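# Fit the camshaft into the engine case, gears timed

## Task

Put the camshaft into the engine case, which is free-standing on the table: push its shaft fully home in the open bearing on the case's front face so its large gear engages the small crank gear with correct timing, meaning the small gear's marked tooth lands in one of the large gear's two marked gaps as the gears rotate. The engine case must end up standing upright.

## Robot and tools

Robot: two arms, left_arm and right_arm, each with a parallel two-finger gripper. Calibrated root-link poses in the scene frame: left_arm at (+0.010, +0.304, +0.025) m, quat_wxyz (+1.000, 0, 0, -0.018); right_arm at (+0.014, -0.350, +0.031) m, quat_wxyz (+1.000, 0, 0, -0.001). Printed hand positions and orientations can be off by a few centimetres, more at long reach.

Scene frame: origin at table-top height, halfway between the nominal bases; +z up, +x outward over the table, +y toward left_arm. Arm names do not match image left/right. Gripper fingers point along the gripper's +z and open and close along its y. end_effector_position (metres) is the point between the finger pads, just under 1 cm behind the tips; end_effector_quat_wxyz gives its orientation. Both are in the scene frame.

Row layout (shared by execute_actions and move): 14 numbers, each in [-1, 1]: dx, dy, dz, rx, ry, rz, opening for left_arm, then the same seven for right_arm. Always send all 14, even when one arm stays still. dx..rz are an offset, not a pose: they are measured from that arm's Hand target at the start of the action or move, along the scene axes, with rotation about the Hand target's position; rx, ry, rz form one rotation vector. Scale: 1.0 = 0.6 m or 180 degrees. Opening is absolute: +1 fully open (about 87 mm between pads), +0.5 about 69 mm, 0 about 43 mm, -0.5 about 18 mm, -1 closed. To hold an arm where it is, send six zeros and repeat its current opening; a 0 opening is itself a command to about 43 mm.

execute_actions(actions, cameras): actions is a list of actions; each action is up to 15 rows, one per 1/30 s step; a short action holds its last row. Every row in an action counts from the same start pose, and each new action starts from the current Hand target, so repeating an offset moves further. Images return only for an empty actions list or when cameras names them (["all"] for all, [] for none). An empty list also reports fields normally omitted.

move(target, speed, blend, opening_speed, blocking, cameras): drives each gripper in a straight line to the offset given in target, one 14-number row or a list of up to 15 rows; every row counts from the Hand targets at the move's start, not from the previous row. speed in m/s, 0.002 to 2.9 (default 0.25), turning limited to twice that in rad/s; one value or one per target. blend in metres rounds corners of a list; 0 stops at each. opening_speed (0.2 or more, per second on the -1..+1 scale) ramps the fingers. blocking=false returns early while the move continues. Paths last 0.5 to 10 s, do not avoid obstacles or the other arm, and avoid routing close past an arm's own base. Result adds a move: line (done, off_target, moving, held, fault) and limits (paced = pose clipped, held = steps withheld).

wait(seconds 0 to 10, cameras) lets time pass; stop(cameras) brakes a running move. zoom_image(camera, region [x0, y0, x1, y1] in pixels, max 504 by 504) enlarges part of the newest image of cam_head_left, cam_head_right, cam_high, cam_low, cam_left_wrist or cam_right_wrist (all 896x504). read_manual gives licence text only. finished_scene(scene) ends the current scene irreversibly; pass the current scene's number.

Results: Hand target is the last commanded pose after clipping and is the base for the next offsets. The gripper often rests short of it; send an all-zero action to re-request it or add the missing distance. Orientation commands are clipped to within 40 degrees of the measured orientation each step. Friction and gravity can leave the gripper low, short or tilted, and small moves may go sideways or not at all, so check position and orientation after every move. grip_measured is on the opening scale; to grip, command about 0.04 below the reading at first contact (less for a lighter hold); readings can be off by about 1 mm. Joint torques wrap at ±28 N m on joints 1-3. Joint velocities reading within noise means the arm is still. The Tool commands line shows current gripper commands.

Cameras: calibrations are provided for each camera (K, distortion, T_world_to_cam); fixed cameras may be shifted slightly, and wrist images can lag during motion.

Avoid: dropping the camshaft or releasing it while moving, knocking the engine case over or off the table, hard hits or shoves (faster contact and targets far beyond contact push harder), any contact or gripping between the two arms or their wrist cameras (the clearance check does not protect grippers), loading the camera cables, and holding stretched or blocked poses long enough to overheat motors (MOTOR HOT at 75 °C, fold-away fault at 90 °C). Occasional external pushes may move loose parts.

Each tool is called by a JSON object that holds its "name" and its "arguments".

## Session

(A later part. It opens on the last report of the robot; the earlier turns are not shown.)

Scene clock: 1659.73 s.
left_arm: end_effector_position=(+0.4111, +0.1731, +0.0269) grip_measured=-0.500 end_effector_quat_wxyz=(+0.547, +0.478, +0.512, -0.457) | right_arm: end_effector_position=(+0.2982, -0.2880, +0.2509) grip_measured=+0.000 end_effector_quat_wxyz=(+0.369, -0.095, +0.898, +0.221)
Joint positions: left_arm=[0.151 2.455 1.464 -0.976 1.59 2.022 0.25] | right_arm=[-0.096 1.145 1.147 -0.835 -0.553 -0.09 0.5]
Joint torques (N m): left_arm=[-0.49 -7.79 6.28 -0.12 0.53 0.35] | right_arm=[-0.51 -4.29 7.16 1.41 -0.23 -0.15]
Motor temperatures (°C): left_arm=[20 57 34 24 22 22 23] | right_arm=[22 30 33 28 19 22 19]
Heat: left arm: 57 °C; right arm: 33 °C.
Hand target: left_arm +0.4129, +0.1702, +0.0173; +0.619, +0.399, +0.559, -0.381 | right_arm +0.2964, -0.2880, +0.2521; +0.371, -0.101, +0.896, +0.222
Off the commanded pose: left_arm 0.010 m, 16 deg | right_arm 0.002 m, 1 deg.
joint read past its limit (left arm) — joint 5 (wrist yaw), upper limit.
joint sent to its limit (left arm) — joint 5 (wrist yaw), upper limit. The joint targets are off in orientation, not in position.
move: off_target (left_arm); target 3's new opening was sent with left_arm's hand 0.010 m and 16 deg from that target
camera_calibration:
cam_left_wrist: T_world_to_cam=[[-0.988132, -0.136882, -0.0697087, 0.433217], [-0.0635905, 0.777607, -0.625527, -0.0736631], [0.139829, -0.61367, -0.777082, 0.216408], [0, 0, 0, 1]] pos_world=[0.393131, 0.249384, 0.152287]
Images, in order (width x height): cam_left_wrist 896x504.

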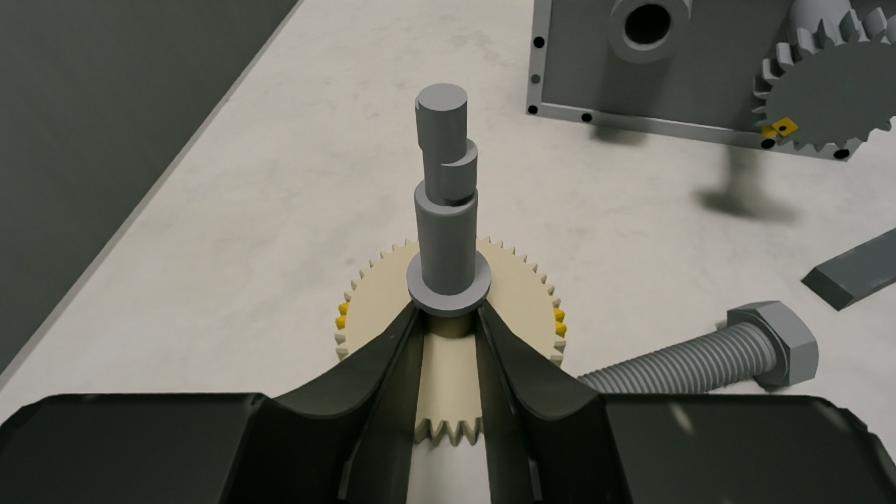

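{"name": "move", "arguments": {"target": [0.0,0.03,0.22,0,0,0,-1,0,0,0,0,0,0,0], "speed": 0.12}}

{"name": "move", "arguments": {"target": [[-0.02,0.04,0,0.16,0.02,0,-1,0,0,0,0,0,0,0],[-0.05,0.06,0,0.33,0.04,0,-1,0,0,0,0,0,0,0],[-0.09,0.06,0,0.495,0.06,0,-1,0,0,0,0,0,0,0]], "speed": 0.25, "blend": 0.02, "cameras": ["cam_low","cam_left_wrist"]}}

{"name": "zoom_image", "arguments": {"camera": "cam_low", "region": [480, 190, 600, 300]}}

Scene clock: 1670.57 s.
left_arm: end_effector_position=(+0.4092, +0.1866, +0.1307) grip_measured=-0.500 end_effector_quat_wxyz=(+0.540, +0.471, +0.531, -0.453) | right_arm: end_effector_position=(+0.2982, -0.2880, +0.2509) grip_measured=+0.000 end_effector_quat_wxyz=(+0.369, -0.095, +0.898, +0.221)
Joint positions: left_arm=[0.184 2.164 1.464 -1.1 1.564 1.827 0.25] | right_arm=[-0.096 1.145 1.147 -0.835 -0.553 -0.09 0.5]
Joint torques (N m): left_arm=[0.75 -12.78 6.71 0.04 0.77 0.06] | right_arm=[-0.54 -4.31 7.17 1.41 -0.23 -0.14]
Motor temperatures (°C): left_arm=[20 57 34 24 22 22 23] | right_arm=[22 30 33 28 19 22 19]
Heat: left arm: 57 °C; right arm: 33 °C.
Hand target: left_arm +0.4129, +0.1882, +0.1494; +0.619, +0.400, +0.559, -0.381 | right_arm +0.2964, -0.2880, +0.2521; +0.371, -0.101, +0.896, +0.222
Off the commanded pose: left_arm 0.019 m, 15 deg | right_arm 0.002 m, 1 deg.
joint sent to its limit (left arm) — joint 5 (wrist yaw), upper limit. The joint targets are off in orientation, not in position.
move: off_target (left_arm)

Scene clock: 1674.47 s.
left_arm: end_effector_position=(+0.3502, +0.2244, +0.1388) grip_measured=-0.500 end_effector_quat_wxyz=(+0.103, +0.687, +0.715, +0.073) | right_arm: end_effector_position=(+0.2982, -0.2880, +0.2509) grip_measured=+0.000 end_effector_quat_wxyz=(+0.369, -0.095, +0.898, +0.221)
Joint positions: left_arm=[-0.33 1.684 1.371 -1.01 -0.053 1.172 0.25] | right_arm=[-0.096 1.145 1.147 -0.835 -0.553 -0.09 0.5]
Joint torques (N m): left_arm=[-0.17 -6.54 11.02 0.77 -0.15 -0.02] | right_arm=[-0.51 -4.33 7.1 1.42 -0.23 -0.16]
Motor temperatures (°C): left_arm=[20 57 35 24 22 22 23] | right_arm=[22 30 33 28 19 22 19]
Heat: left arm: 57 °C; right arm: 33 °C.
Hand target: left_arm +0.3589, +0.2242, +0.1494; +0.111, +0.684, +0.715, +0.088 | right_arm +0.2964, -0.2880, +0.2521; +0.371, -0.101, +0.896, +0.222
Off the commanded pose: left_arm 0.014 m, 2 deg | right_arm 0.002 m, 1 deg.
move: off_target (left_arm)
camera_calibration:
cam_left_wrist: T_world_to_cam=[[-0.965432, -0.0299295, -0.258929, 0.382127], [-0.217195, 0.64158, 0.735664, -0.15198], [0.144106, 0.766472, -0.625903, 0.0111477], [0, 0, 0, 1]] pos_world=[0.334302, 0.1004, 0.217728]
Images, in order (width x height): cam_low 896x504, cam_left_wrist 896x504.

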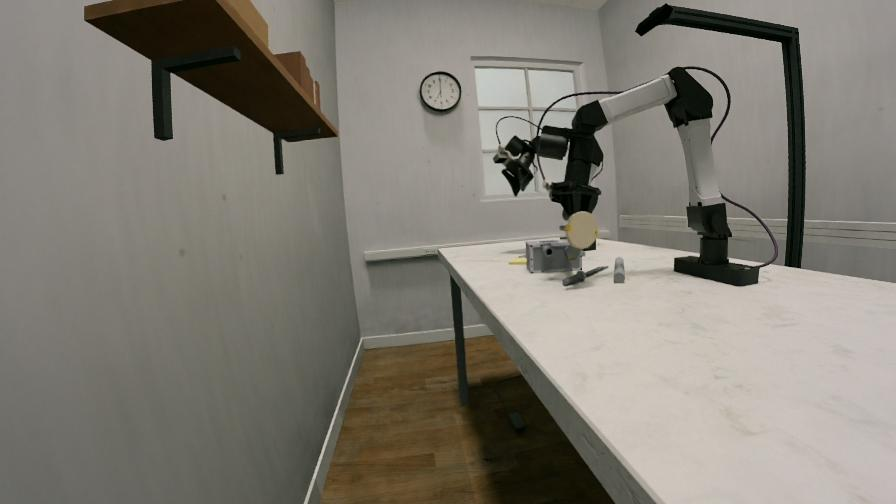

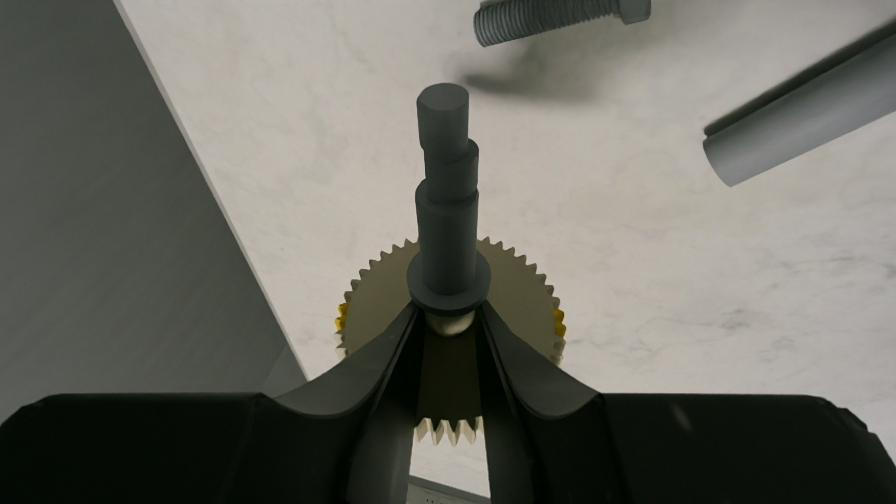

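Scaled by 4.200.

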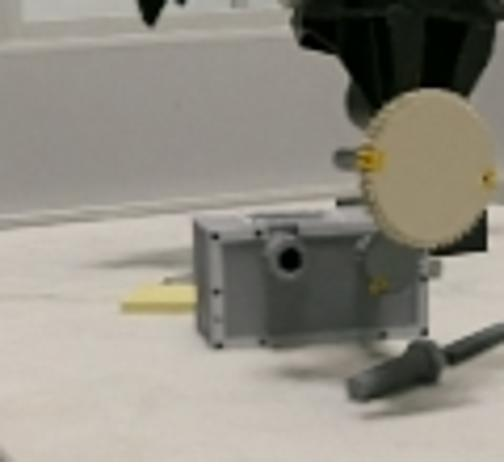

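{"name": "move", "arguments": {"target": [[0.025,-0.06,0,0,-0.05,-0.06,-1,0,0,0,0,0,0,0],[0.03,-0.11,-0.09,0,-0.05,-0.06,-1,0,0,0,0,0,0,0]], "speed": 0.12, "cameras": ["cam_low","cam_left_wrist"]}}

{"name": "zoom_image", "arguments": {"camera": "cam_low", "region": [510, 220, 590, 290]}}

Scene clock: 1688.00 s.
left_arm: end_effector_position=(+0.3715, +0.1589, +0.0934) grip_measured=-0.500 end_effector_quat_wxyz=(+0.166, +0.744, +0.637, +0.117) | right_arm: end_effector_position=(+0.2982, -0.2880, +0.2509) grip_measured=+0.000 end_effector_quat_wxyz=(+0.369, -0.095, +0.898, +0.221)
Joint positions: left_arm=[-0.495 1.738 1.199 -0.637 -0.11 1.216 0.25] | right_arm=[-0.096 1.145 1.147 -0.835 -0.553 -0.09 0.5]
Joint torques (N m): left_arm=[-0.23 -7.39 7.09 1.39 -0.16 0.01] | right_arm=[-0.53 -4.3 7.05 1.4 -0.23 -0.16]
Motor temperatures (°C): left_arm=[20 55 36 24 22 22 23] | right_arm=[22 30 33 28 19 22 19]
Heat: left arm: 55 °C; right arm: 33 °C.
Hand target: left_arm +0.3769, +0.1582, +0.0954; +0.174, +0.739, +0.637, +0.130 | right_arm +0.2964, -0.2880, +0.2521; +0.371, -0.101, +0.896, +0.222
Off the commanded pose: left_arm 0.006 m, 2 deg | right_arm 0.002 m, 1 deg.
move: done
camera_calibration:
cam_left_wrist: T_world_to_cam=[[-0.901284, 0.146616, -0.407665, 0.350993], [-0.206453, 0.681918, 0.701687, -0.0791752], [0.380872, 0.716583, -0.584333, -0.0540908], [0, 0, 0, 1]] pos_world=[0.3206, 0.0412906, 0.167037]
Images, in order (width x height): cam_low 896x504, cam_left_wrist 896x504.

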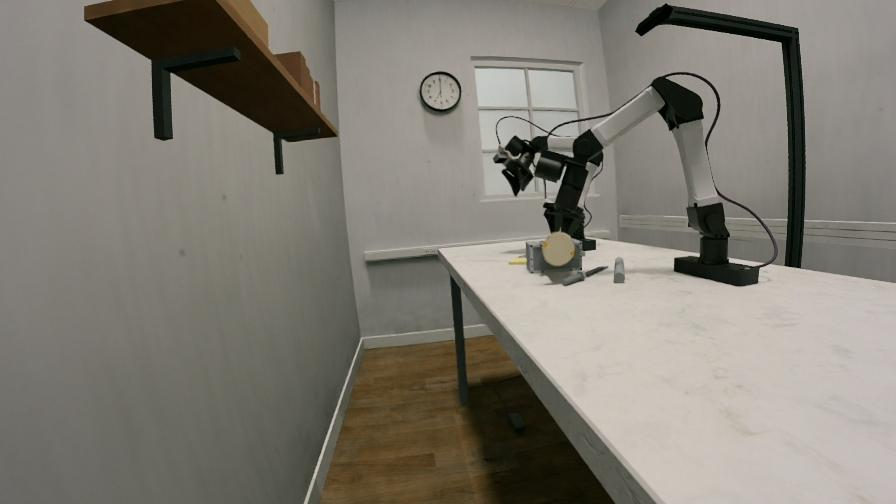

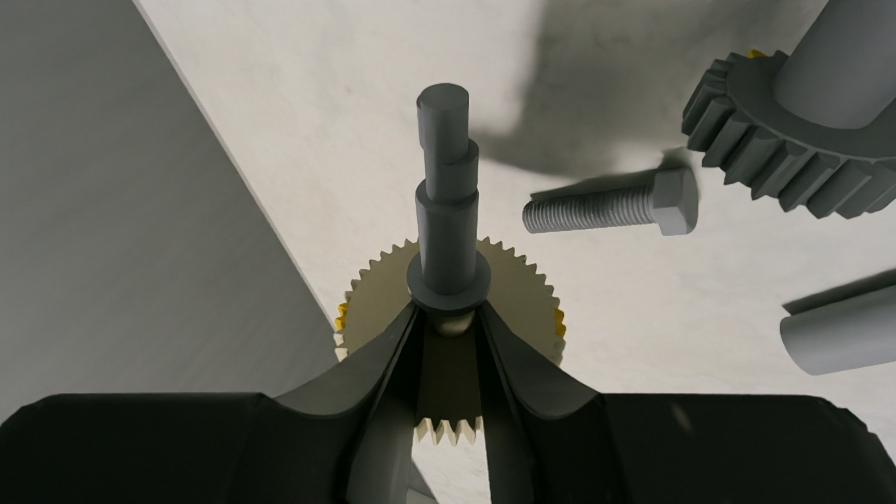

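Scaled by 6.300.

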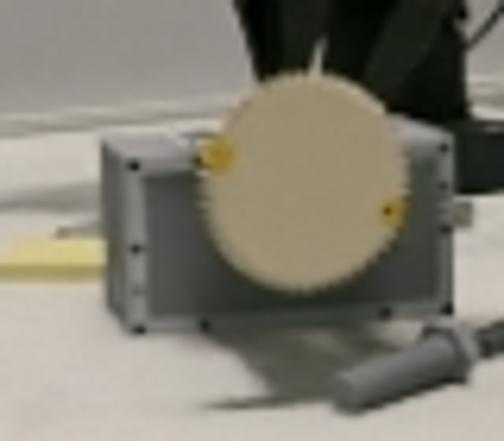

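{"name": "move", "arguments": {"target": [-0.01,-0.037,-0.025,0,-0.02,-0.017,-1,0,0,0,0,0,0,0], "speed": 0.08, "cameras": ["cam_low","cam_left_wrist"]}}

{"name": "zoom_image", "arguments": {"camera": "cam_low", "region": [510, 220, 590, 290]}}

Scene clock: 1697.90 s.
left_arm: end_effector_position=(+0.3662, +0.1367, +0.0784) grip_measured=-0.500 end_effector_quat_wxyz=(+0.189, +0.756, +0.612, +0.135) | right_arm: end_effector_position=(+0.2982, -0.2880, +0.2509) grip_measured=+0.000 end_effector_quat_wxyz=(+0.369, -0.095, +0.898, +0.221)
Joint positions: left_arm=[-0.568 1.738 1.108 -0.494 -0.149 1.213 0.25] | right_arm=[-0.096 1.145 1.147 -0.835 -0.553 -0.09 0.5]
Joint torques (N m): left_arm=[-0.25 -7.47 6.69 1.55 -0.22 0.01] | right_arm=[-0.55 -4.33 7.15 1.42 -0.25 -0.12]
Heat: left arm: 53 °C; right arm: 33 °C.
Hand target: left_arm +0.3709, +0.1361, +0.0804; +0.198, +0.752, +0.612, +0.149 | right_arm +0.2964, -0.2880, +0.2521; +0.371, -0.101, +0.896, +0.222
Off the commanded pose: left_arm 0.005 m, 2 deg | right_arm 0.002 m, 1 deg.
move: done
camera_calibration:
cam_left_wrist: T_world_to_cam=[[-0.864983, 0.193698, -0.462909, 0.328051], [-0.213288, 0.693099, 0.688565, -0.05267], [0.454216, 0.69433, -0.558206, -0.0707874], [0, 0, 0, 1]] pos_world=[0.304678, 0.0221124, 0.148611]
Images, in order (width x height): cam_low 896x504, cam_left_wrist 896x504.

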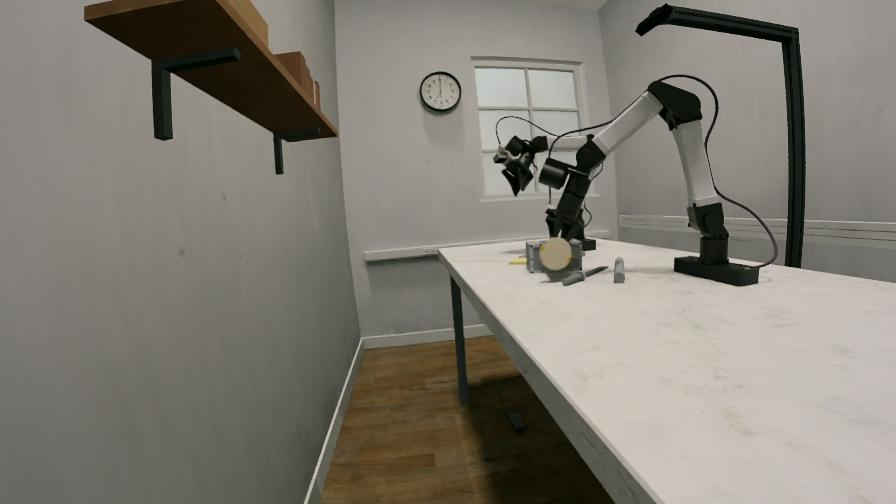

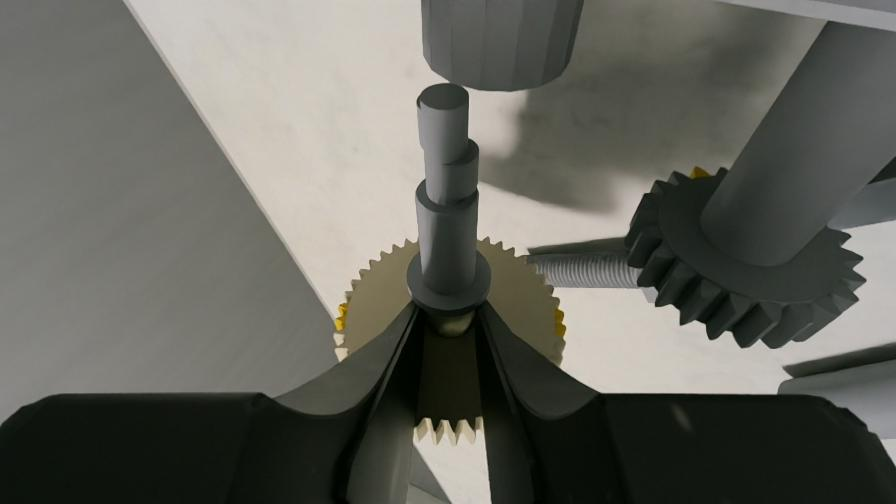

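Scaled by 6.300.

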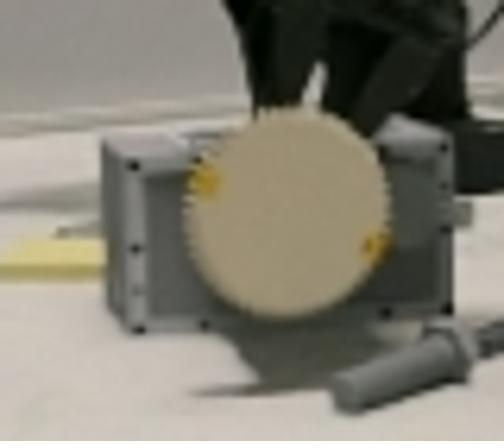

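{"name": "move", "arguments": {"target": [-0.014,0.01,-0.015,0,0,0,-1,0,0,0,0,0,0,0], "speed": 0.06, "cameras": ["cam_left_wrist"]}}

Scene clock: 1707.13 s.
left_arm: end_effector_position=(+0.3562, +0.1436, +0.0610) grip_measured=-0.500 end_effector_quat_wxyz=(+0.178, +0.759, +0.613, +0.132) | right_arm: end_effector_position=(+0.2982, -0.2880, +0.2509) grip_measured=+0.000 end_effector_quat_wxyz=(+0.369, -0.095, +0.898, +0.221)
Joint positions: left_arm=[-0.568 1.738 1.041 -0.45 -0.149 1.213 0.25] | right_arm=[-0.096 1.145 1.147 -0.835 -0.553 -0.09 0.5]
Joint torques (N m): left_arm=[-0.2 -9.25 6.57 1.45 -0.18 0] | right_arm=[-0.54 -4.27 7.1 1.41 -0.22 -0.16]
Heat: left arm: 52 °C; right arm: 33 °C.
Hand target: left_arm +0.3625, +0.1421, +0.0714; +0.198, +0.752, +0.611, +0.149 | right_arm +0.2964, -0.2880, +0.2521; +0.371, -0.101, +0.896, +0.222
Off the commanded pose: left_arm 0.012 m, 3 deg | right_arm 0.002 m, 1 deg.
move: off_target (left_arm)
camera_calibration:
cam_left_wrist: T_world_to_cam=[[-0.873661, 0.199637, -0.443691, 0.311048], [-0.200039, 0.683904, 0.701612, -0.0516947], [0.44351, 0.701727, -0.557565, -0.0780027], [0, 0, 0, 1]] pos_world=[0.296005, 0.0279939, 0.130788]
Images, in order (width x height): cam_left_wrist 896x504.

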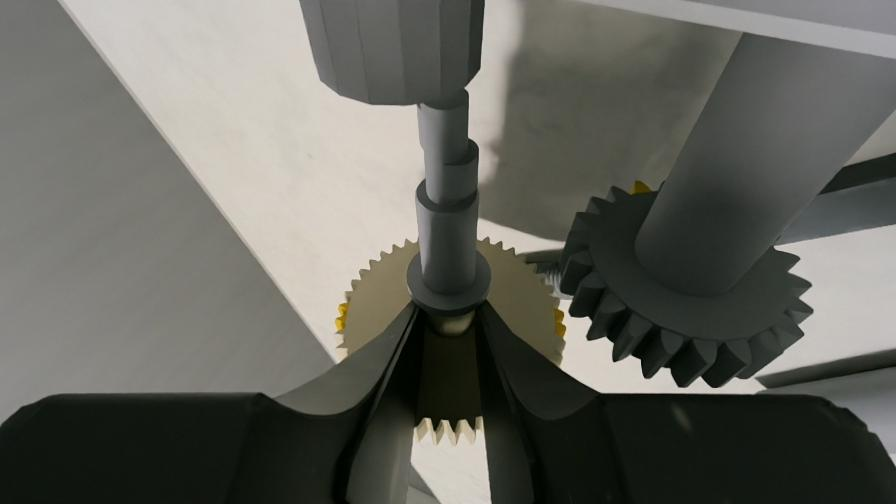

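{"name": "move", "arguments": {"target": [0.004,0,0.02,0,0,0,-1,0,0,0,0,0,0,0], "speed": 0.05, "cameras": ["cam_left_wrist"]}}

Scene clock: 1711.53 s.
left_arm: end_effector_position=(+0.3534, +0.1455, +0.0614) grip_measured=-0.500 end_effector_quat_wxyz=(+0.173, +0.760, +0.613, +0.130) | right_arm: end_effector_position=(+0.2982, -0.2880, +0.2509) grip_measured=+0.000 end_effector_quat_wxyz=(+0.369, -0.095, +0.898, +0.221)
Joint positions: left_arm=[-0.568 1.733 1.041 -0.467 -0.149 1.213 0.25] | right_arm=[-0.096 1.145 1.147 -0.835 -0.553 -0.09 0.5]
Joint torques (N m): left_arm=[0.17 -9.98 9.92 1.16 -0.19 0.05] | right_arm=[-0.47 -4.29 7.1 1.4 -0.23 -0.13]
Heat: left arm: 52 °C; right arm: 33 °C.
Hand target: left_arm +0.3649, +0.1420, +0.0834; +0.198, +0.752, +0.611, +0.149 | right_arm +0.2964, -0.2880, +0.2521; +0.371, -0.101, +0.896, +0.222
Off the commanded pose: left_arm 0.025 m, 4 deg | right_arm 0.002 m, 1 deg.
move: off_target (left_arm)
camera_calibration:
cam_left_wrist: T_world_to_cam=[[-0.877813, 0.202511, -0.434089, 0.308889], [-0.193344, 0.679333, 0.707902, -0.0559209], [0.438249, 0.705334, -0.557173, -0.0766297], [0, 0, 0, 1]] pos_world=[0.293918, 0.029485, 0.130976]
Images, in order (width x height): cam_left_wrist 896x504.

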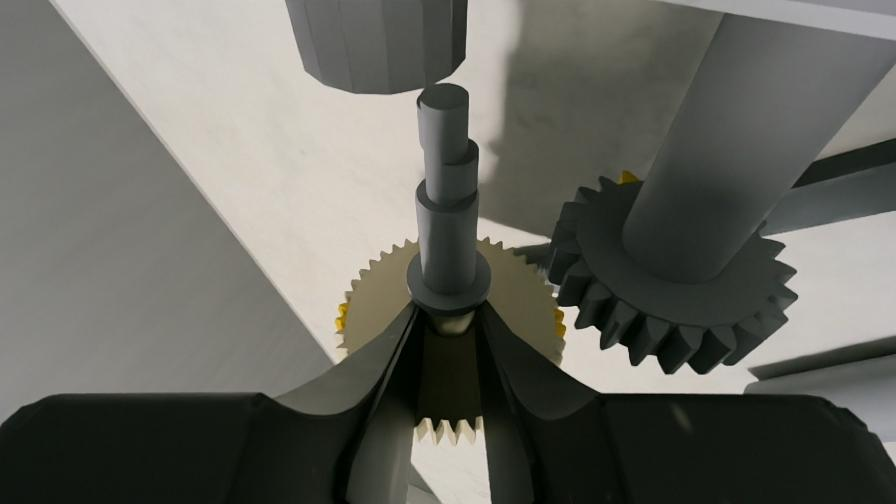

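Stiction; continue.

{"name": "move", "arguments": {"target": [0.006,0,0.012,0,0,0,-1,0,0,0,0,0,0,0], "speed": 0.05, "cameras": ["cam_left_wrist"]}}

Scene clock: 1714.83 s.
left_arm: end_effector_position=(+0.3538, +0.1452, +0.0656) grip_measured=-0.500 end_effector_quat_wxyz=(+0.169, +0.761, +0.613, +0.129) | right_arm: end_effector_position=(+0.2982, -0.2880, +0.2509) grip_measured=+0.000 end_effector_quat_wxyz=(+0.369, -0.095, +0.898, +0.221)
Joint positions: left_arm=[-0.568 1.733 1.062 -0.496 -0.149 1.213 0.25] | right_arm=[-0.096 1.145 1.147 -0.835 -0.553 -0.09 0.5]
Joint torques (N m): left_arm=[0.75 -10 10.73 1.13 -0.16 0.11] | right_arm=[-0.49 -4.33 7.08 1.4 -0.23 -0.16]
Heat: left arm: 52 °C; right arm: 33 °C.
Hand target: left_arm +0.3686, +0.1420, +0.0906; +0.198, +0.752, +0.611, +0.149 | right_arm +0.2964, -0.2880, +0.2521; +0.371, -0.101, +0.896, +0.222
Off the commanded pose: left_arm 0.029 m, 4 deg | right_arm 0.002 m, 1 deg.
move: off_target (left_arm)
camera_calibration:
cam_left_wrist: T_world_to_cam=[[-0.880644, 0.204505, -0.427368, 0.311367], [-0.188655, 0.676082, 0.712266, -0.0601268], [0.434598, 0.707878, -0.556807, -0.0733236], [0, 0, 0, 1]] pos_world=[0.294727, 0.0288787, 0.135067]
Images, in order (width x height): cam_left_wrist 896x504.

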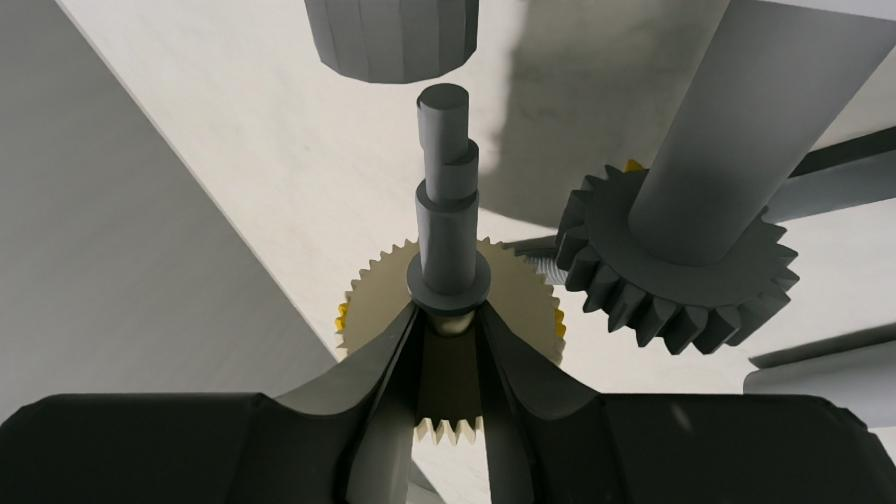

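{"name": "move", "arguments": {"target": [0.008,0,0.004,0,0,0,-1,0,0,0,0,0,0,0], "speed": 0.05, "cameras": ["cam_left_wrist"]}}

Scene clock: 1718.33 s.
left_arm: end_effector_position=(+0.3592, +0.1452, +0.0718) grip_measured=-0.500 end_effector_quat_wxyz=(+0.173, +0.758, +0.614, +0.132) | right_arm: end_effector_position=(+0.2982, -0.2880, +0.2509) grip_measured=+0.000 end_effector_quat_wxyz=(+0.369, -0.095, +0.898, +0.221)
Joint positions: left_arm=[-0.56 1.733 1.085 -0.508 -0.149 1.216 0.25] | right_arm=[-0.096 1.145 1.147 -0.835 -0.553 -0.09 0.5]
Joint torques (N m): left_arm=[0.75 -9.13 10.86 1.14 -0.14 0.15] | right_arm=[-0.47 -4.31 7.12 1.41 -0.23 -0.16]
Heat: left arm: 52 °C; right arm: 33 °C.
Hand target: left_arm +0.3733, +0.1421, +0.0929; +0.198, +0.752, +0.611, +0.149 | right_arm +0.2964, -0.2880, +0.2521; +0.371, -0.101, +0.896, +0.222
Off the commanded pose: left_arm 0.026 m, 4 deg | right_arm 0.002 m, 1 deg.
move: off_target (left_arm)
camera_calibration:
cam_left_wrist: T_world_to_cam=[[-0.877468, 0.198437, -0.436661, 0.3192], [-0.198498, 0.678538, 0.707237, -0.0600265], [0.436633, 0.707254, -0.556006, -0.0729496], [0, 0, 0, 1]] pos_world=[0.300025, 0.028983, 0.141275]
Images, in order (width x height): cam_left_wrist 896x504.

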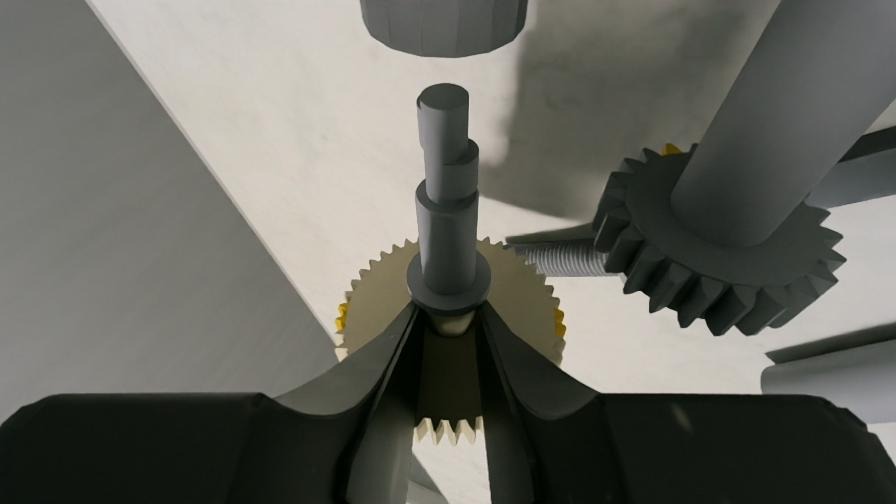

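{"name": "move", "arguments": {"target": [-0.005,-0.03,-0.003,0,0,0,-1,0,0,0,0,0,0,0], "speed": 0.05, "cameras": ["cam_left_wrist"]}}

Scene clock: 1722.60 s.
left_arm: end_effector_position=(+0.3599, +0.1312, +0.0791) grip_measured=-0.500 end_effector_quat_wxyz=(+0.183, +0.757, +0.613, +0.137) | right_arm: end_effector_position=(+0.2982, -0.2880, +0.2509) grip_measured=+0.000 end_effector_quat_wxyz=(+0.369, -0.095, +0.898, +0.221)
Joint positions: left_arm=[-0.595 1.74 1.116 -0.516 -0.166 1.187 0.25] | right_arm=[-0.096 1.145 1.147 -0.835 -0.553 -0.09 0.5]
Joint torques (N m): left_arm=[-0.51 -6.93 11.07 1.18 -0.16 -0.01] | right_arm=[-0.49 -4.3 7.1 1.42 -0.24 -0.16]
Heat: left arm: 52 °C; right arm: 33 °C.
Hand target: left_arm +0.3703, +0.1241, +0.0911; +0.198, +0.752, +0.611, +0.149 | right_arm +0.2964, -0.2880, +0.2521; +0.371, -0.101, +0.896, +0.222
Off the commanded pose: left_arm 0.017 m, 2 deg | right_arm 0.002 m, 1 deg.
move: off_target (left_arm)
camera_calibration:
cam_left_wrist: T_world_to_cam=[[-0.868327, 0.196119, -0.455571, 0.324253], [-0.211174, 0.684914, 0.697351, -0.0509986], [0.448791, 0.701734, -0.553315, -0.06307], [0, 0, 0, 1]] pos_world=[0.299094, 0.0155957, 0.148387]
Images, in order (width x height): cam_left_wrist 896x504.

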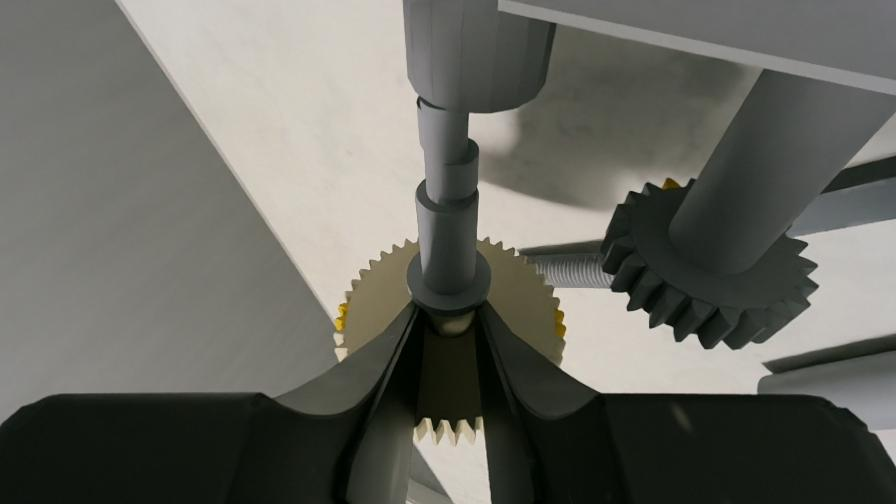

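{"name": "move", "arguments": {"target": [-0.008,0.006,-0.024,0,0,0,-1,0,0,0,0,0,0,0], "speed": 0.05, "cameras": ["cam_left_wrist"]}}

Scene clock: 1727.03 s.
left_arm: end_effector_position=(+0.3618, +0.1301, +0.0773) grip_measured=-0.500 end_effector_quat_wxyz=(+0.190, +0.755, +0.612, +0.139) | right_arm: end_effector_position=(+0.2982, -0.2880, +0.2509) grip_measured=+0.000 end_effector_quat_wxyz=(+0.369, -0.095, +0.898, +0.221)
Joint positions: left_arm=[-0.595 1.74 1.102 -0.486 -0.168 1.186 0.25] | right_arm=[-0.096 1.145 1.147 -0.835 -0.553 -0.09 0.5]
Joint torques (N m): left_arm=[-0.5 -6.87 6.72 1.55 -0.15 0] | right_arm=[-0.53 -4.41 7.12 1.41 -0.23 -0.14]
Heat: left arm: 52 °C; right arm: 33 °C.
Hand target: left_arm +0.3655, +0.1277, +0.0767; +0.198, +0.752, +0.611, +0.149 | right_arm +0.2964, -0.2880, +0.2521; +0.371, -0.101, +0.896, +0.222
Off the commanded pose: left_arm 0.005 m, 1 deg | right_arm 0.002 m, 1 deg.
move: done
camera_calibration:
cam_left_wrist: T_world_to_cam=[[-0.862415, 0.19098, -0.468793, 0.324813], [-0.221419, 0.690482, 0.688628, -0.0450568], [0.455207, 0.697683, -0.553195, -0.0659735], [0, 0, 0, 1]] pos_world=[0.300179, 0.0151068, 0.146801]
Images, in order (width x height): cam_left_wrist 896x504.

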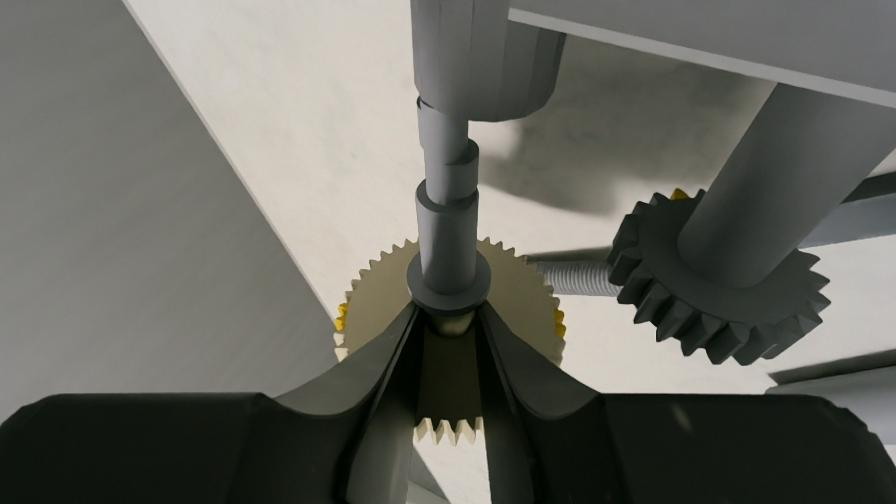

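{"name": "move", "arguments": {"target": [-0.016,0.018,-0.006,0,0,0,-1,0,0,0,0,0,0,0], "speed": 0.05, "cameras": ["cam_left_wrist"]}}

Scene clock: 1731.50 s.
left_arm: end_effector_position=(+0.3487, +0.1397, +0.0605) grip_measured=-0.500 end_effector_quat_wxyz=(+0.174, +0.758, +0.614, +0.135) | right_arm: end_effector_position=(+0.2982, -0.2880, +0.2509) grip_measured=+0.000 end_effector_quat_wxyz=(+0.369, -0.095, +0.898, +0.221)
Joint positions: left_arm=[-0.595 1.732 1.033 -0.459 -0.168 1.186 0.25] | right_arm=[-0.096 1.145 1.147 -0.835 -0.553 -0.09 0.5]
Joint torques (N m): left_arm=[0.39 -9.92 6.65 1.5 -0.13 0.1] | right_arm=[-0.49 -4.33 7.08 1.41 -0.23 -0.14]
Heat: left arm: 52 °C; right arm: 33 °C.
Hand target: left_arm +0.3560, +0.1384, +0.0732; +0.198, +0.752, +0.611, +0.149 | right_arm +0.2964, -0.2880, +0.2521; +0.371, -0.101, +0.896, +0.222
Off the commanded pose: left_arm 0.015 m, 3 deg | right_arm 0.002 m, 1 deg.
move: off_target (left_arm)
camera_calibration:
cam_left_wrist: T_world_to_cam=[[-0.875022, 0.200296, -0.440702, 0.305264], [-0.201936, 0.67636, 0.70835, -0.0489493], [0.439952, 0.708815, -0.551383, -0.0722539], [0, 0, 0, 1]] pos_world=[0.289017, 0.0231788, 0.129364]
Images, in order (width x height): cam_left_wrist 896x504.

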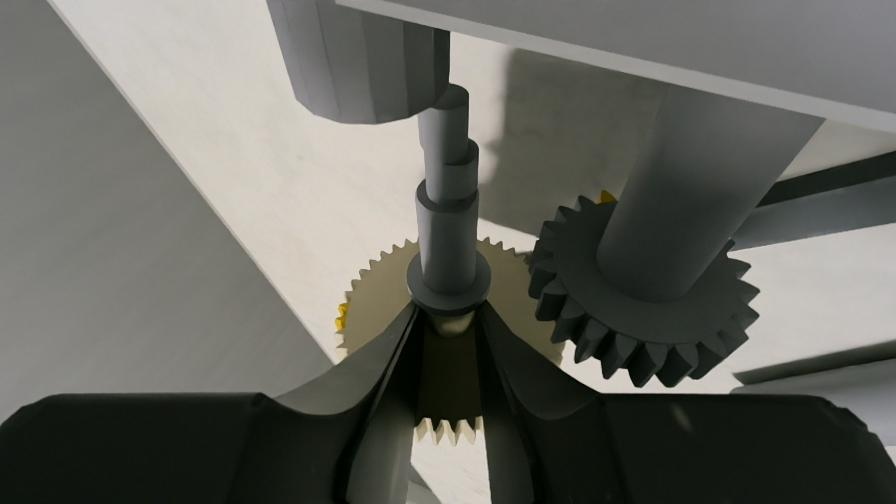

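{"name": "move", "arguments": {"target": [0.01,0.012,0.022,0,0,0,-1,0,0,0,0,0,0,0], "speed": 0.05}}

{"name": "move", "arguments": {"target": [0.006,0,0.006,0,0,0,-1,0,0,0,0,0,0,0], "speed": 0.05, "cameras": ["cam_left_wrist"]}}

Scene clock: 1735.60 s.
left_arm: end_effector_position=(+0.3517, +0.1500, +0.0664) grip_measured=-0.500 end_effector_quat_wxyz=(+0.171, +0.757, +0.616, +0.139) | right_arm: end_effector_position=(+0.2982, -0.2880, +0.2509) grip_measured=+0.000 end_effector_quat_wxyz=(+0.369, -0.095, +0.898, +0.221)
Joint positions: left_arm=[-0.569 1.712 1.033 -0.476 -0.168 1.207 0.25] | right_arm=[-0.096 1.145 1.147 -0.835 -0.553 -0.09 0.5]
Joint torques (N m): left_arm=[0.72 -9.78 9.7 1.16 0.01 0.14] | right_arm=[-0.49 -4.31 7.1 1.41 -0.24 -0.15]
Heat: left arm: 52 °C; right arm: 33 °C.
Hand target: left_arm +0.3619, +0.1456, +0.0863; +0.198, +0.752, +0.611, +0.149 | right_arm +0.2964, -0.2880, +0.2521; +0.371, -0.101, +0.896, +0.222
Off the commanded pose: left_arm 0.023 m, 3 deg | right_arm 0.002 m, 1 deg.
move: off_target (left_arm)

Scene clock: 1736.40 s.
left_arm: end_effector_position=(+0.3523, +0.1518, +0.0681) grip_measured=-0.500 end_effector_quat_wxyz=(+0.168, +0.758, +0.615, +0.139) | right_arm: end_effector_position=(+0.2982, -0.2880, +0.2509) grip_measured=+0.000 end_effector_quat_wxyz=(+0.369, -0.095, +0.898, +0.221)
Joint positions: left_arm=[-0.564 1.712 1.041 -0.491 -0.168 1.213 0.25] | right_arm=[-0.096 1.145 1.147 -0.835 -0.553 -0.09 0.5]
Joint torques (N m): left_arm=[0.83 -9.39 10.85 1.14 0.04 0.14] | right_arm=[-0.49 -4.34 7.09 1.4 -0.23 -0.14]
Heat: left arm: 52 °C; right arm: 33 °C.
Hand target: left_arm +0.3655, +0.1457, +0.0899; +0.198, +0.752, +0.611, +0.149 | right_arm +0.2964, -0.2880, +0.2521; +0.371, -0.101, +0.896, +0.222
Off the commanded pose: left_arm 0.026 m, 4 deg | right_arm 0.002 m, 1 deg.
move: off_target (left_arm)
camera_calibration:
cam_left_wrist: T_world_to_cam=[[-0.876457, 0.200462, -0.437764, 0.309618], [-0.20612, 0.665463, 0.717407, -0.0592021], [0.435129, 0.719009, -0.541931, -0.0787576], [0, 0, 0, 1]] pos_world=[0.293434, 0.0339576, 0.13533]
Images, in order (width x height): cam_left_wrist 896x504.

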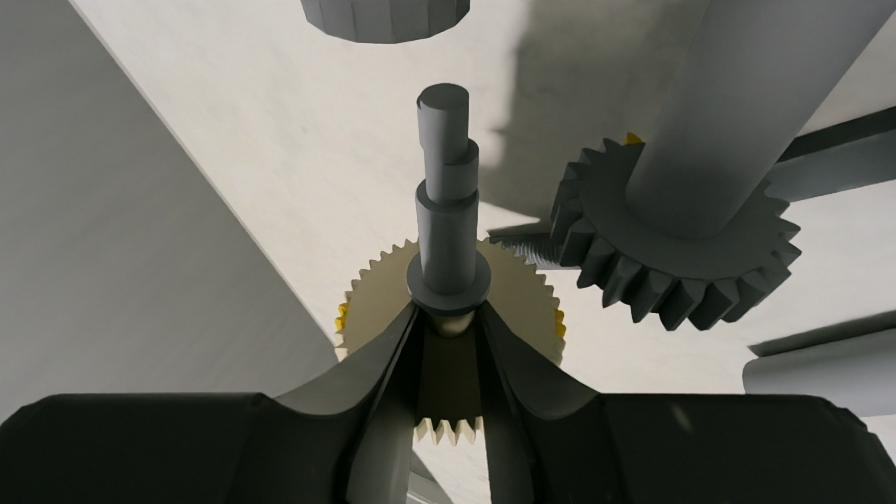

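{"name": "move", "arguments": {"target": [0.01,-0.006,0,0,0,0,-1,0,0,0,0,0,0,0], "speed": 0.05}}

{"name": "move", "arguments": {"target": [-0.002,-0.022,-0.004,0,0,0,-1,0,0,0,0,0,0,0], "speed": 0.05, "cameras": ["cam_left_wrist"]}}

Scene clock: 1741.37 s.
left_arm: end_effector_position=(+0.3595, +0.1469, +0.0771) grip_measured=-0.500 end_effector_quat_wxyz=(+0.180, +0.755, +0.614, +0.143) | right_arm: end_effector_position=(+0.2982, -0.2880, +0.2509) grip_measured=+0.000 end_effector_quat_wxyz=(+0.369, -0.095, +0.898, +0.221)
Joint positions: left_arm=[-0.564 1.712 1.072 -0.496 -0.168 1.214 0.25] | right_arm=[-0.096 1.145 1.147 -0.835 -0.553 -0.09 0.5]
Joint torques (N m): left_arm=[0.94 -7.24 10.91 1.21 0.03 0.15] | right_arm=[-0.44 -4.33 7.08 1.41 -0.24 -0.15]
Heat: left arm: 53 °C; right arm: 33 °C.
Hand target: left_arm +0.3715, +0.1421, +0.0899; +0.197, +0.752, +0.611, +0.149 | right_arm +0.2964, -0.2880, +0.2521; +0.371, -0.101, +0.896, +0.222
Off the commanded pose: left_arm 0.018 m, 2 deg | right_arm 0.002 m, 1 deg.
move: off_target (left_arm)

Scene clock: 1742.23 s.
left_arm: end_effector_position=(+0.3596, +0.1363, +0.0758) grip_measured=-0.500 end_effector_quat_wxyz=(+0.181, +0.757, +0.612, +0.139) | right_arm: end_effector_position=(+0.2982, -0.2880, +0.2509) grip_measured=+0.000 end_effector_quat_wxyz=(+0.369, -0.095, +0.898, +0.221)
Joint positions: left_arm=[-0.586 1.734 1.093 -0.498 -0.168 1.197 0.25] | right_arm=[-0.096 1.145 1.147 -0.835 -0.553 -0.09 0.5]
Joint torques (N m): left_arm=[-0.27 -6.84 11.03 1.21 -0.11 0.01] | right_arm=[-0.51 -4.29 7.15 1.4 -0.23 -0.17]
Heat: left arm: 53 °C; right arm: 33 °C.
Hand target: left_arm +0.3704, +0.1288, +0.0876; +0.198, +0.752, +0.611, +0.149 | right_arm +0.2964, -0.2880, +0.2521; +0.371, -0.101, +0.896, +0.222
Off the commanded pose: left_arm 0.017 m, 2 deg | right_arm 0.002 m, 1 deg.
move: off_target (left_arm)
camera_calibration:
cam_left_wrist: T_world_to_cam=[[-0.867188, 0.198292, -0.456799, 0.320815], [-0.213176, 0.681184, 0.700389, -0.0512143], [0.450046, 0.704747, -0.548443, -0.0695526], [0, 0, 0, 1]] pos_world=[0.298591, 0.0202883, 0.144272]
Images, in order (width x height): cam_left_wrist 896x504.

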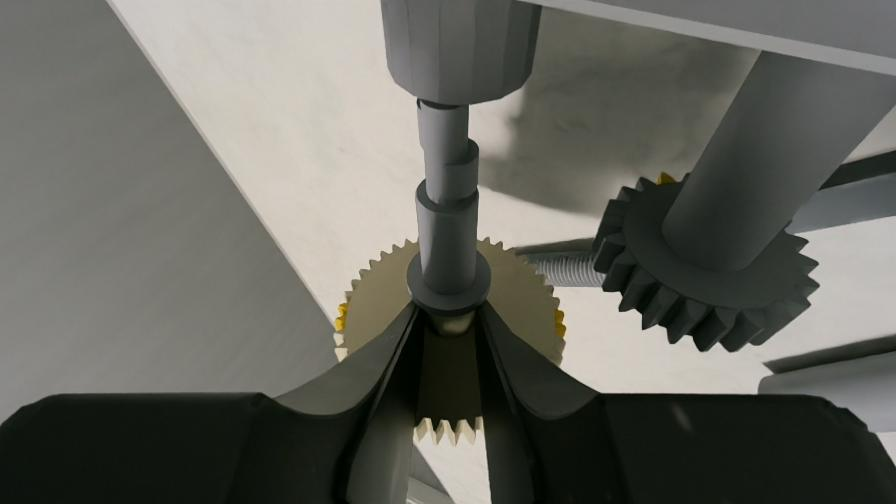

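{"name": "move", "arguments": {"target": [-0.005,-0.014,-0.003,0,0,0,-1,0,0,0,0,0,0,0], "speed": 0.04, "cameras": ["cam_left_wrist"]}}

Scene clock: 1747.53 s.
left_arm: end_effector_position=(+0.3558, +0.1296, +0.0727) grip_measured=-0.500 end_effector_quat_wxyz=(+0.178, +0.757, +0.613, +0.137) | right_arm: end_effector_position=(+0.2982, -0.2880, +0.2509) grip_measured=+0.000 end_effector_quat_wxyz=(+0.369, -0.095, +0.898, +0.221)
Joint positions: left_arm=[-0.609 1.747 1.099 -0.502 -0.176 1.174 0.25] | right_arm=[-0.096 1.145 1.147 -0.835 -0.553 -0.09 0.5]
Joint torques (N m): left_arm=[-0.64 -7.08 11.21 1.23 -0.15 0.01] | right_arm=[-0.5 -4.3 7.09 1.42 -0.22 -0.15]
Heat: left arm: 52 °C; right arm: 33 °C.
Hand target: left_arm +0.3673, +0.1203, +0.0857; +0.198, +0.752, +0.611, +0.149 | right_arm +0.2964, -0.2880, +0.2521; +0.371, -0.101, +0.896, +0.222
Off the commanded pose: left_arm 0.020 m, 3 deg | right_arm 0.002 m, 1 deg.
move: off_target (left_arm)
camera_calibration:
cam_left_wrist: T_world_to_cam=[[-0.87066, 0.197473, -0.450506, 0.31833], [-0.209776, 0.67934, 0.7032, -0.0465144], [0.44491, 0.706754, -0.550049, -0.063172], [0, 0, 0, 1]] pos_world=[0.295505, 0.0133845, 0.14137]
Images, in order (width x height): cam_left_wrist 896x504.

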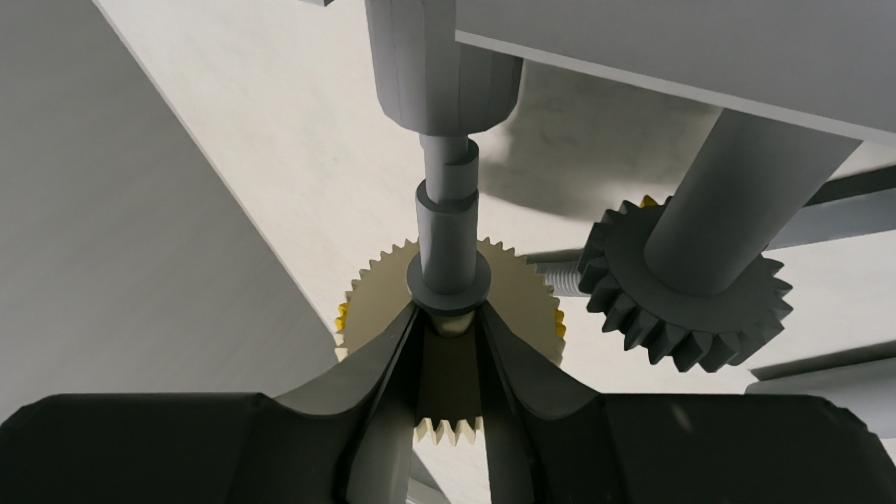

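{"name": "move", "arguments": {"target": [-0.004,-0.024,0.0,0,0,0,-1,0,0,0,0,0,0,0], "speed": 0.04, "cameras": ["cam_left_wrist","cam_low"]}}

{"name": "zoom_image", "arguments": {"camera": "cam_low", "region": [510, 220, 590, 290]}}

Scene clock: 1751.93 s.
left_arm: end_effector_position=(+0.3540, +0.1149, +0.0724) grip_measured=-0.500 end_effector_quat_wxyz=(+0.179, +0.757, +0.613, +0.137) | right_arm: end_effector_position=(+0.2982, -0.2880, +0.2509) grip_measured=+0.000 end_effector_quat_wxyz=(+0.369, -0.095, +0.898, +0.221)
Joint positions: left_arm=[-0.647 1.775 1.132 -0.512 -0.19 1.14 0.25] | right_arm=[-0.096 1.145 1.147 -0.835 -0.553 -0.09 0.5]
Joint torques (N m): left_arm=[-0.51 -7.38 11.26 1.17 -0.16 -0.01] | right_arm=[-0.51 -4.27 7.1 1.41 -0.23 -0.15]
Heat: left arm: 52 °C; right arm: 33 °C.
Hand target: left_arm +0.3649, +0.1059, +0.0857; +0.198, +0.752, +0.611, +0.149 | right_arm +0.2964, -0.2880, +0.2521; +0.371, -0.101, +0.896, +0.222
Off the commanded pose: left_arm 0.019 m, 3 deg | right_arm 0.002 m, 1 deg.
move: off_target (left_arm)
camera_calibration:
cam_left_wrist: T_world_to_cam=[[-0.870014, 0.198204, -0.451432, 0.3193], [-0.20944, 0.68033, 0.702343, -0.0369234], [0.44633, 0.705596, -0.550385, -0.0525132], [0, 0, 0, 1]] pos_world=[0.293501, -0.00111344, 0.141173]
Images, in order (width x height): cam_low 896x504, cam_left_wrist 896x504.

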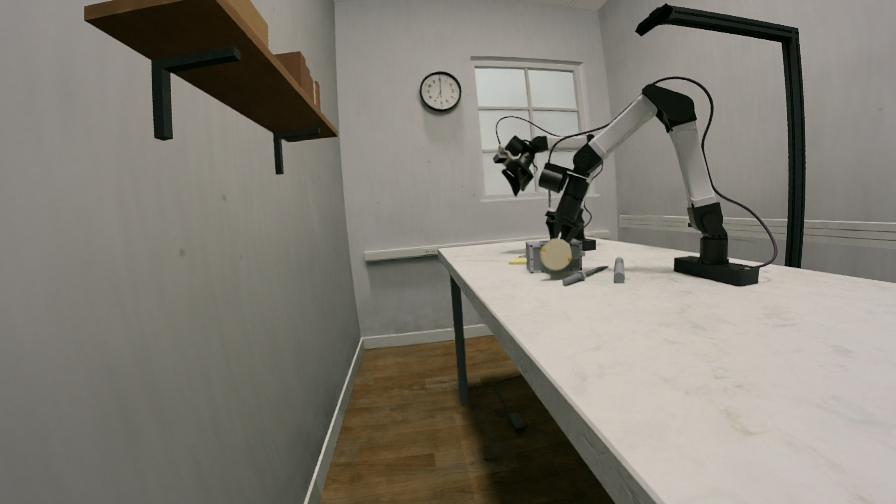

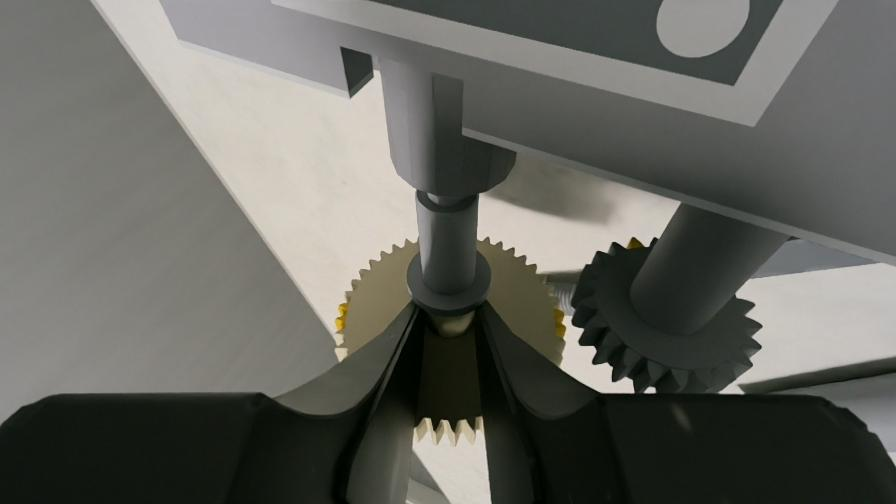

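Scaled by 6.300.

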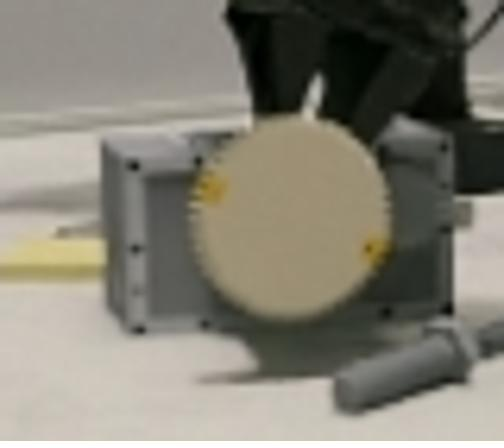

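{"name": "move", "arguments": {"target": [-0.004,-0.022,0.0,0,-0.01,0,-1,0,0,0,0,0,0,0], "speed": 0.04, "cameras": ["cam_left_wrist","cam_low"]}}

{"name": "zoom_image", "arguments": {"camera": "cam_low", "region": [510, 220, 590, 290]}}

Scene clock: 1755.67 s.
left_arm: end_effector_position=(+0.3507, +0.1057, +0.0724) grip_measured=-0.500 end_effector_quat_wxyz=(+0.182, +0.755, +0.611, +0.151) | right_arm: end_effector_position=(+0.2982, -0.2880, +0.2509) grip_measured=+0.000 end_effector_quat_wxyz=(+0.369, -0.095, +0.898, +0.221)
Joint positions: left_arm=[-0.686 1.785 1.133 -0.499 -0.231 1.11 0.25] | right_arm=[-0.096 1.145 1.147 -0.835 -0.553 -0.09 0.5]
Joint torques (N m): left_arm=[-0.9 -7.25 11.14 1.34 -0.15 0] | right_arm=[-0.51 -4.33 7.08 1.41 -0.22 -0.14]
Heat: left arm: 52 °C; right arm: 33 °C.
Hand target: left_arm +0.3625, +0.0927, +0.0858; +0.207, +0.749, +0.608, +0.161 | right_arm +0.2964, -0.2880, +0.2521; +0.371, -0.101, +0.896, +0.222
Off the commanded pose: left_arm 0.022 m, 3 deg | right_arm 0.002 m, 1 deg.
move: off_target (left_arm)
camera_calibration:
cam_left_wrist: T_world_to_cam=[[-0.85944, 0.200533, -0.470266, 0.315655], [-0.229358, 0.670851, 0.705233, -0.0235354], [0.4569, 0.713964, -0.530563, -0.0505325], [0, 0, 0, 1]] pos_world=[0.288977, -0.011432, 0.138229]
Images, in order (width x height): cam_low 896x504, cam_left_wrist 896x504.

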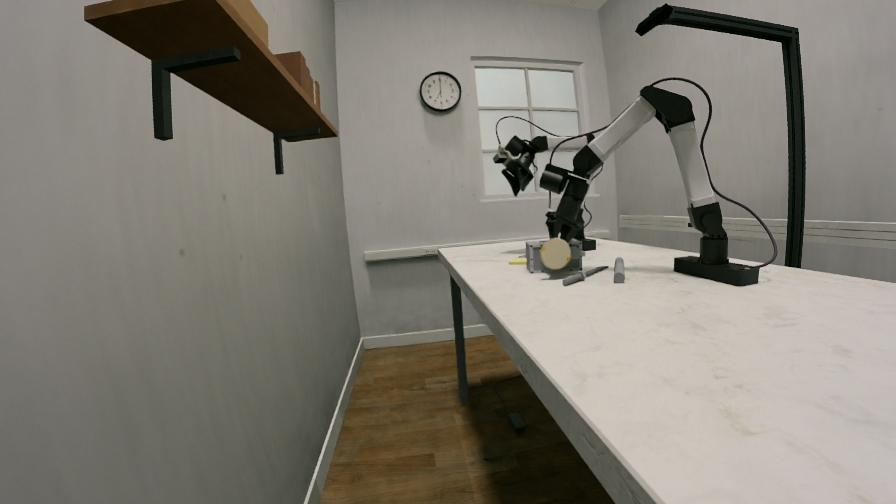

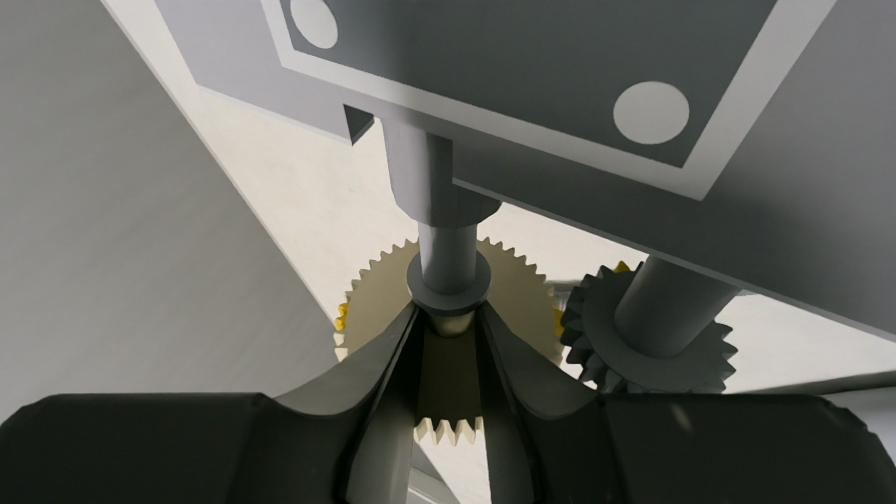

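Scaled by 6.300.

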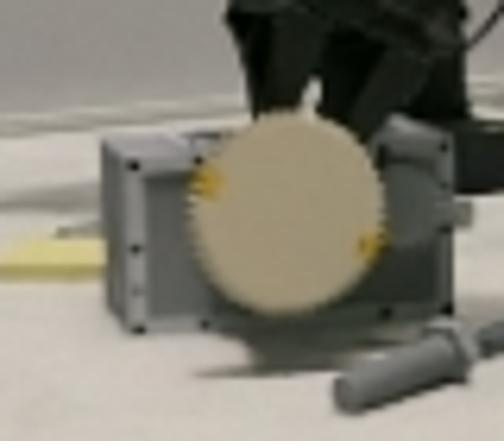

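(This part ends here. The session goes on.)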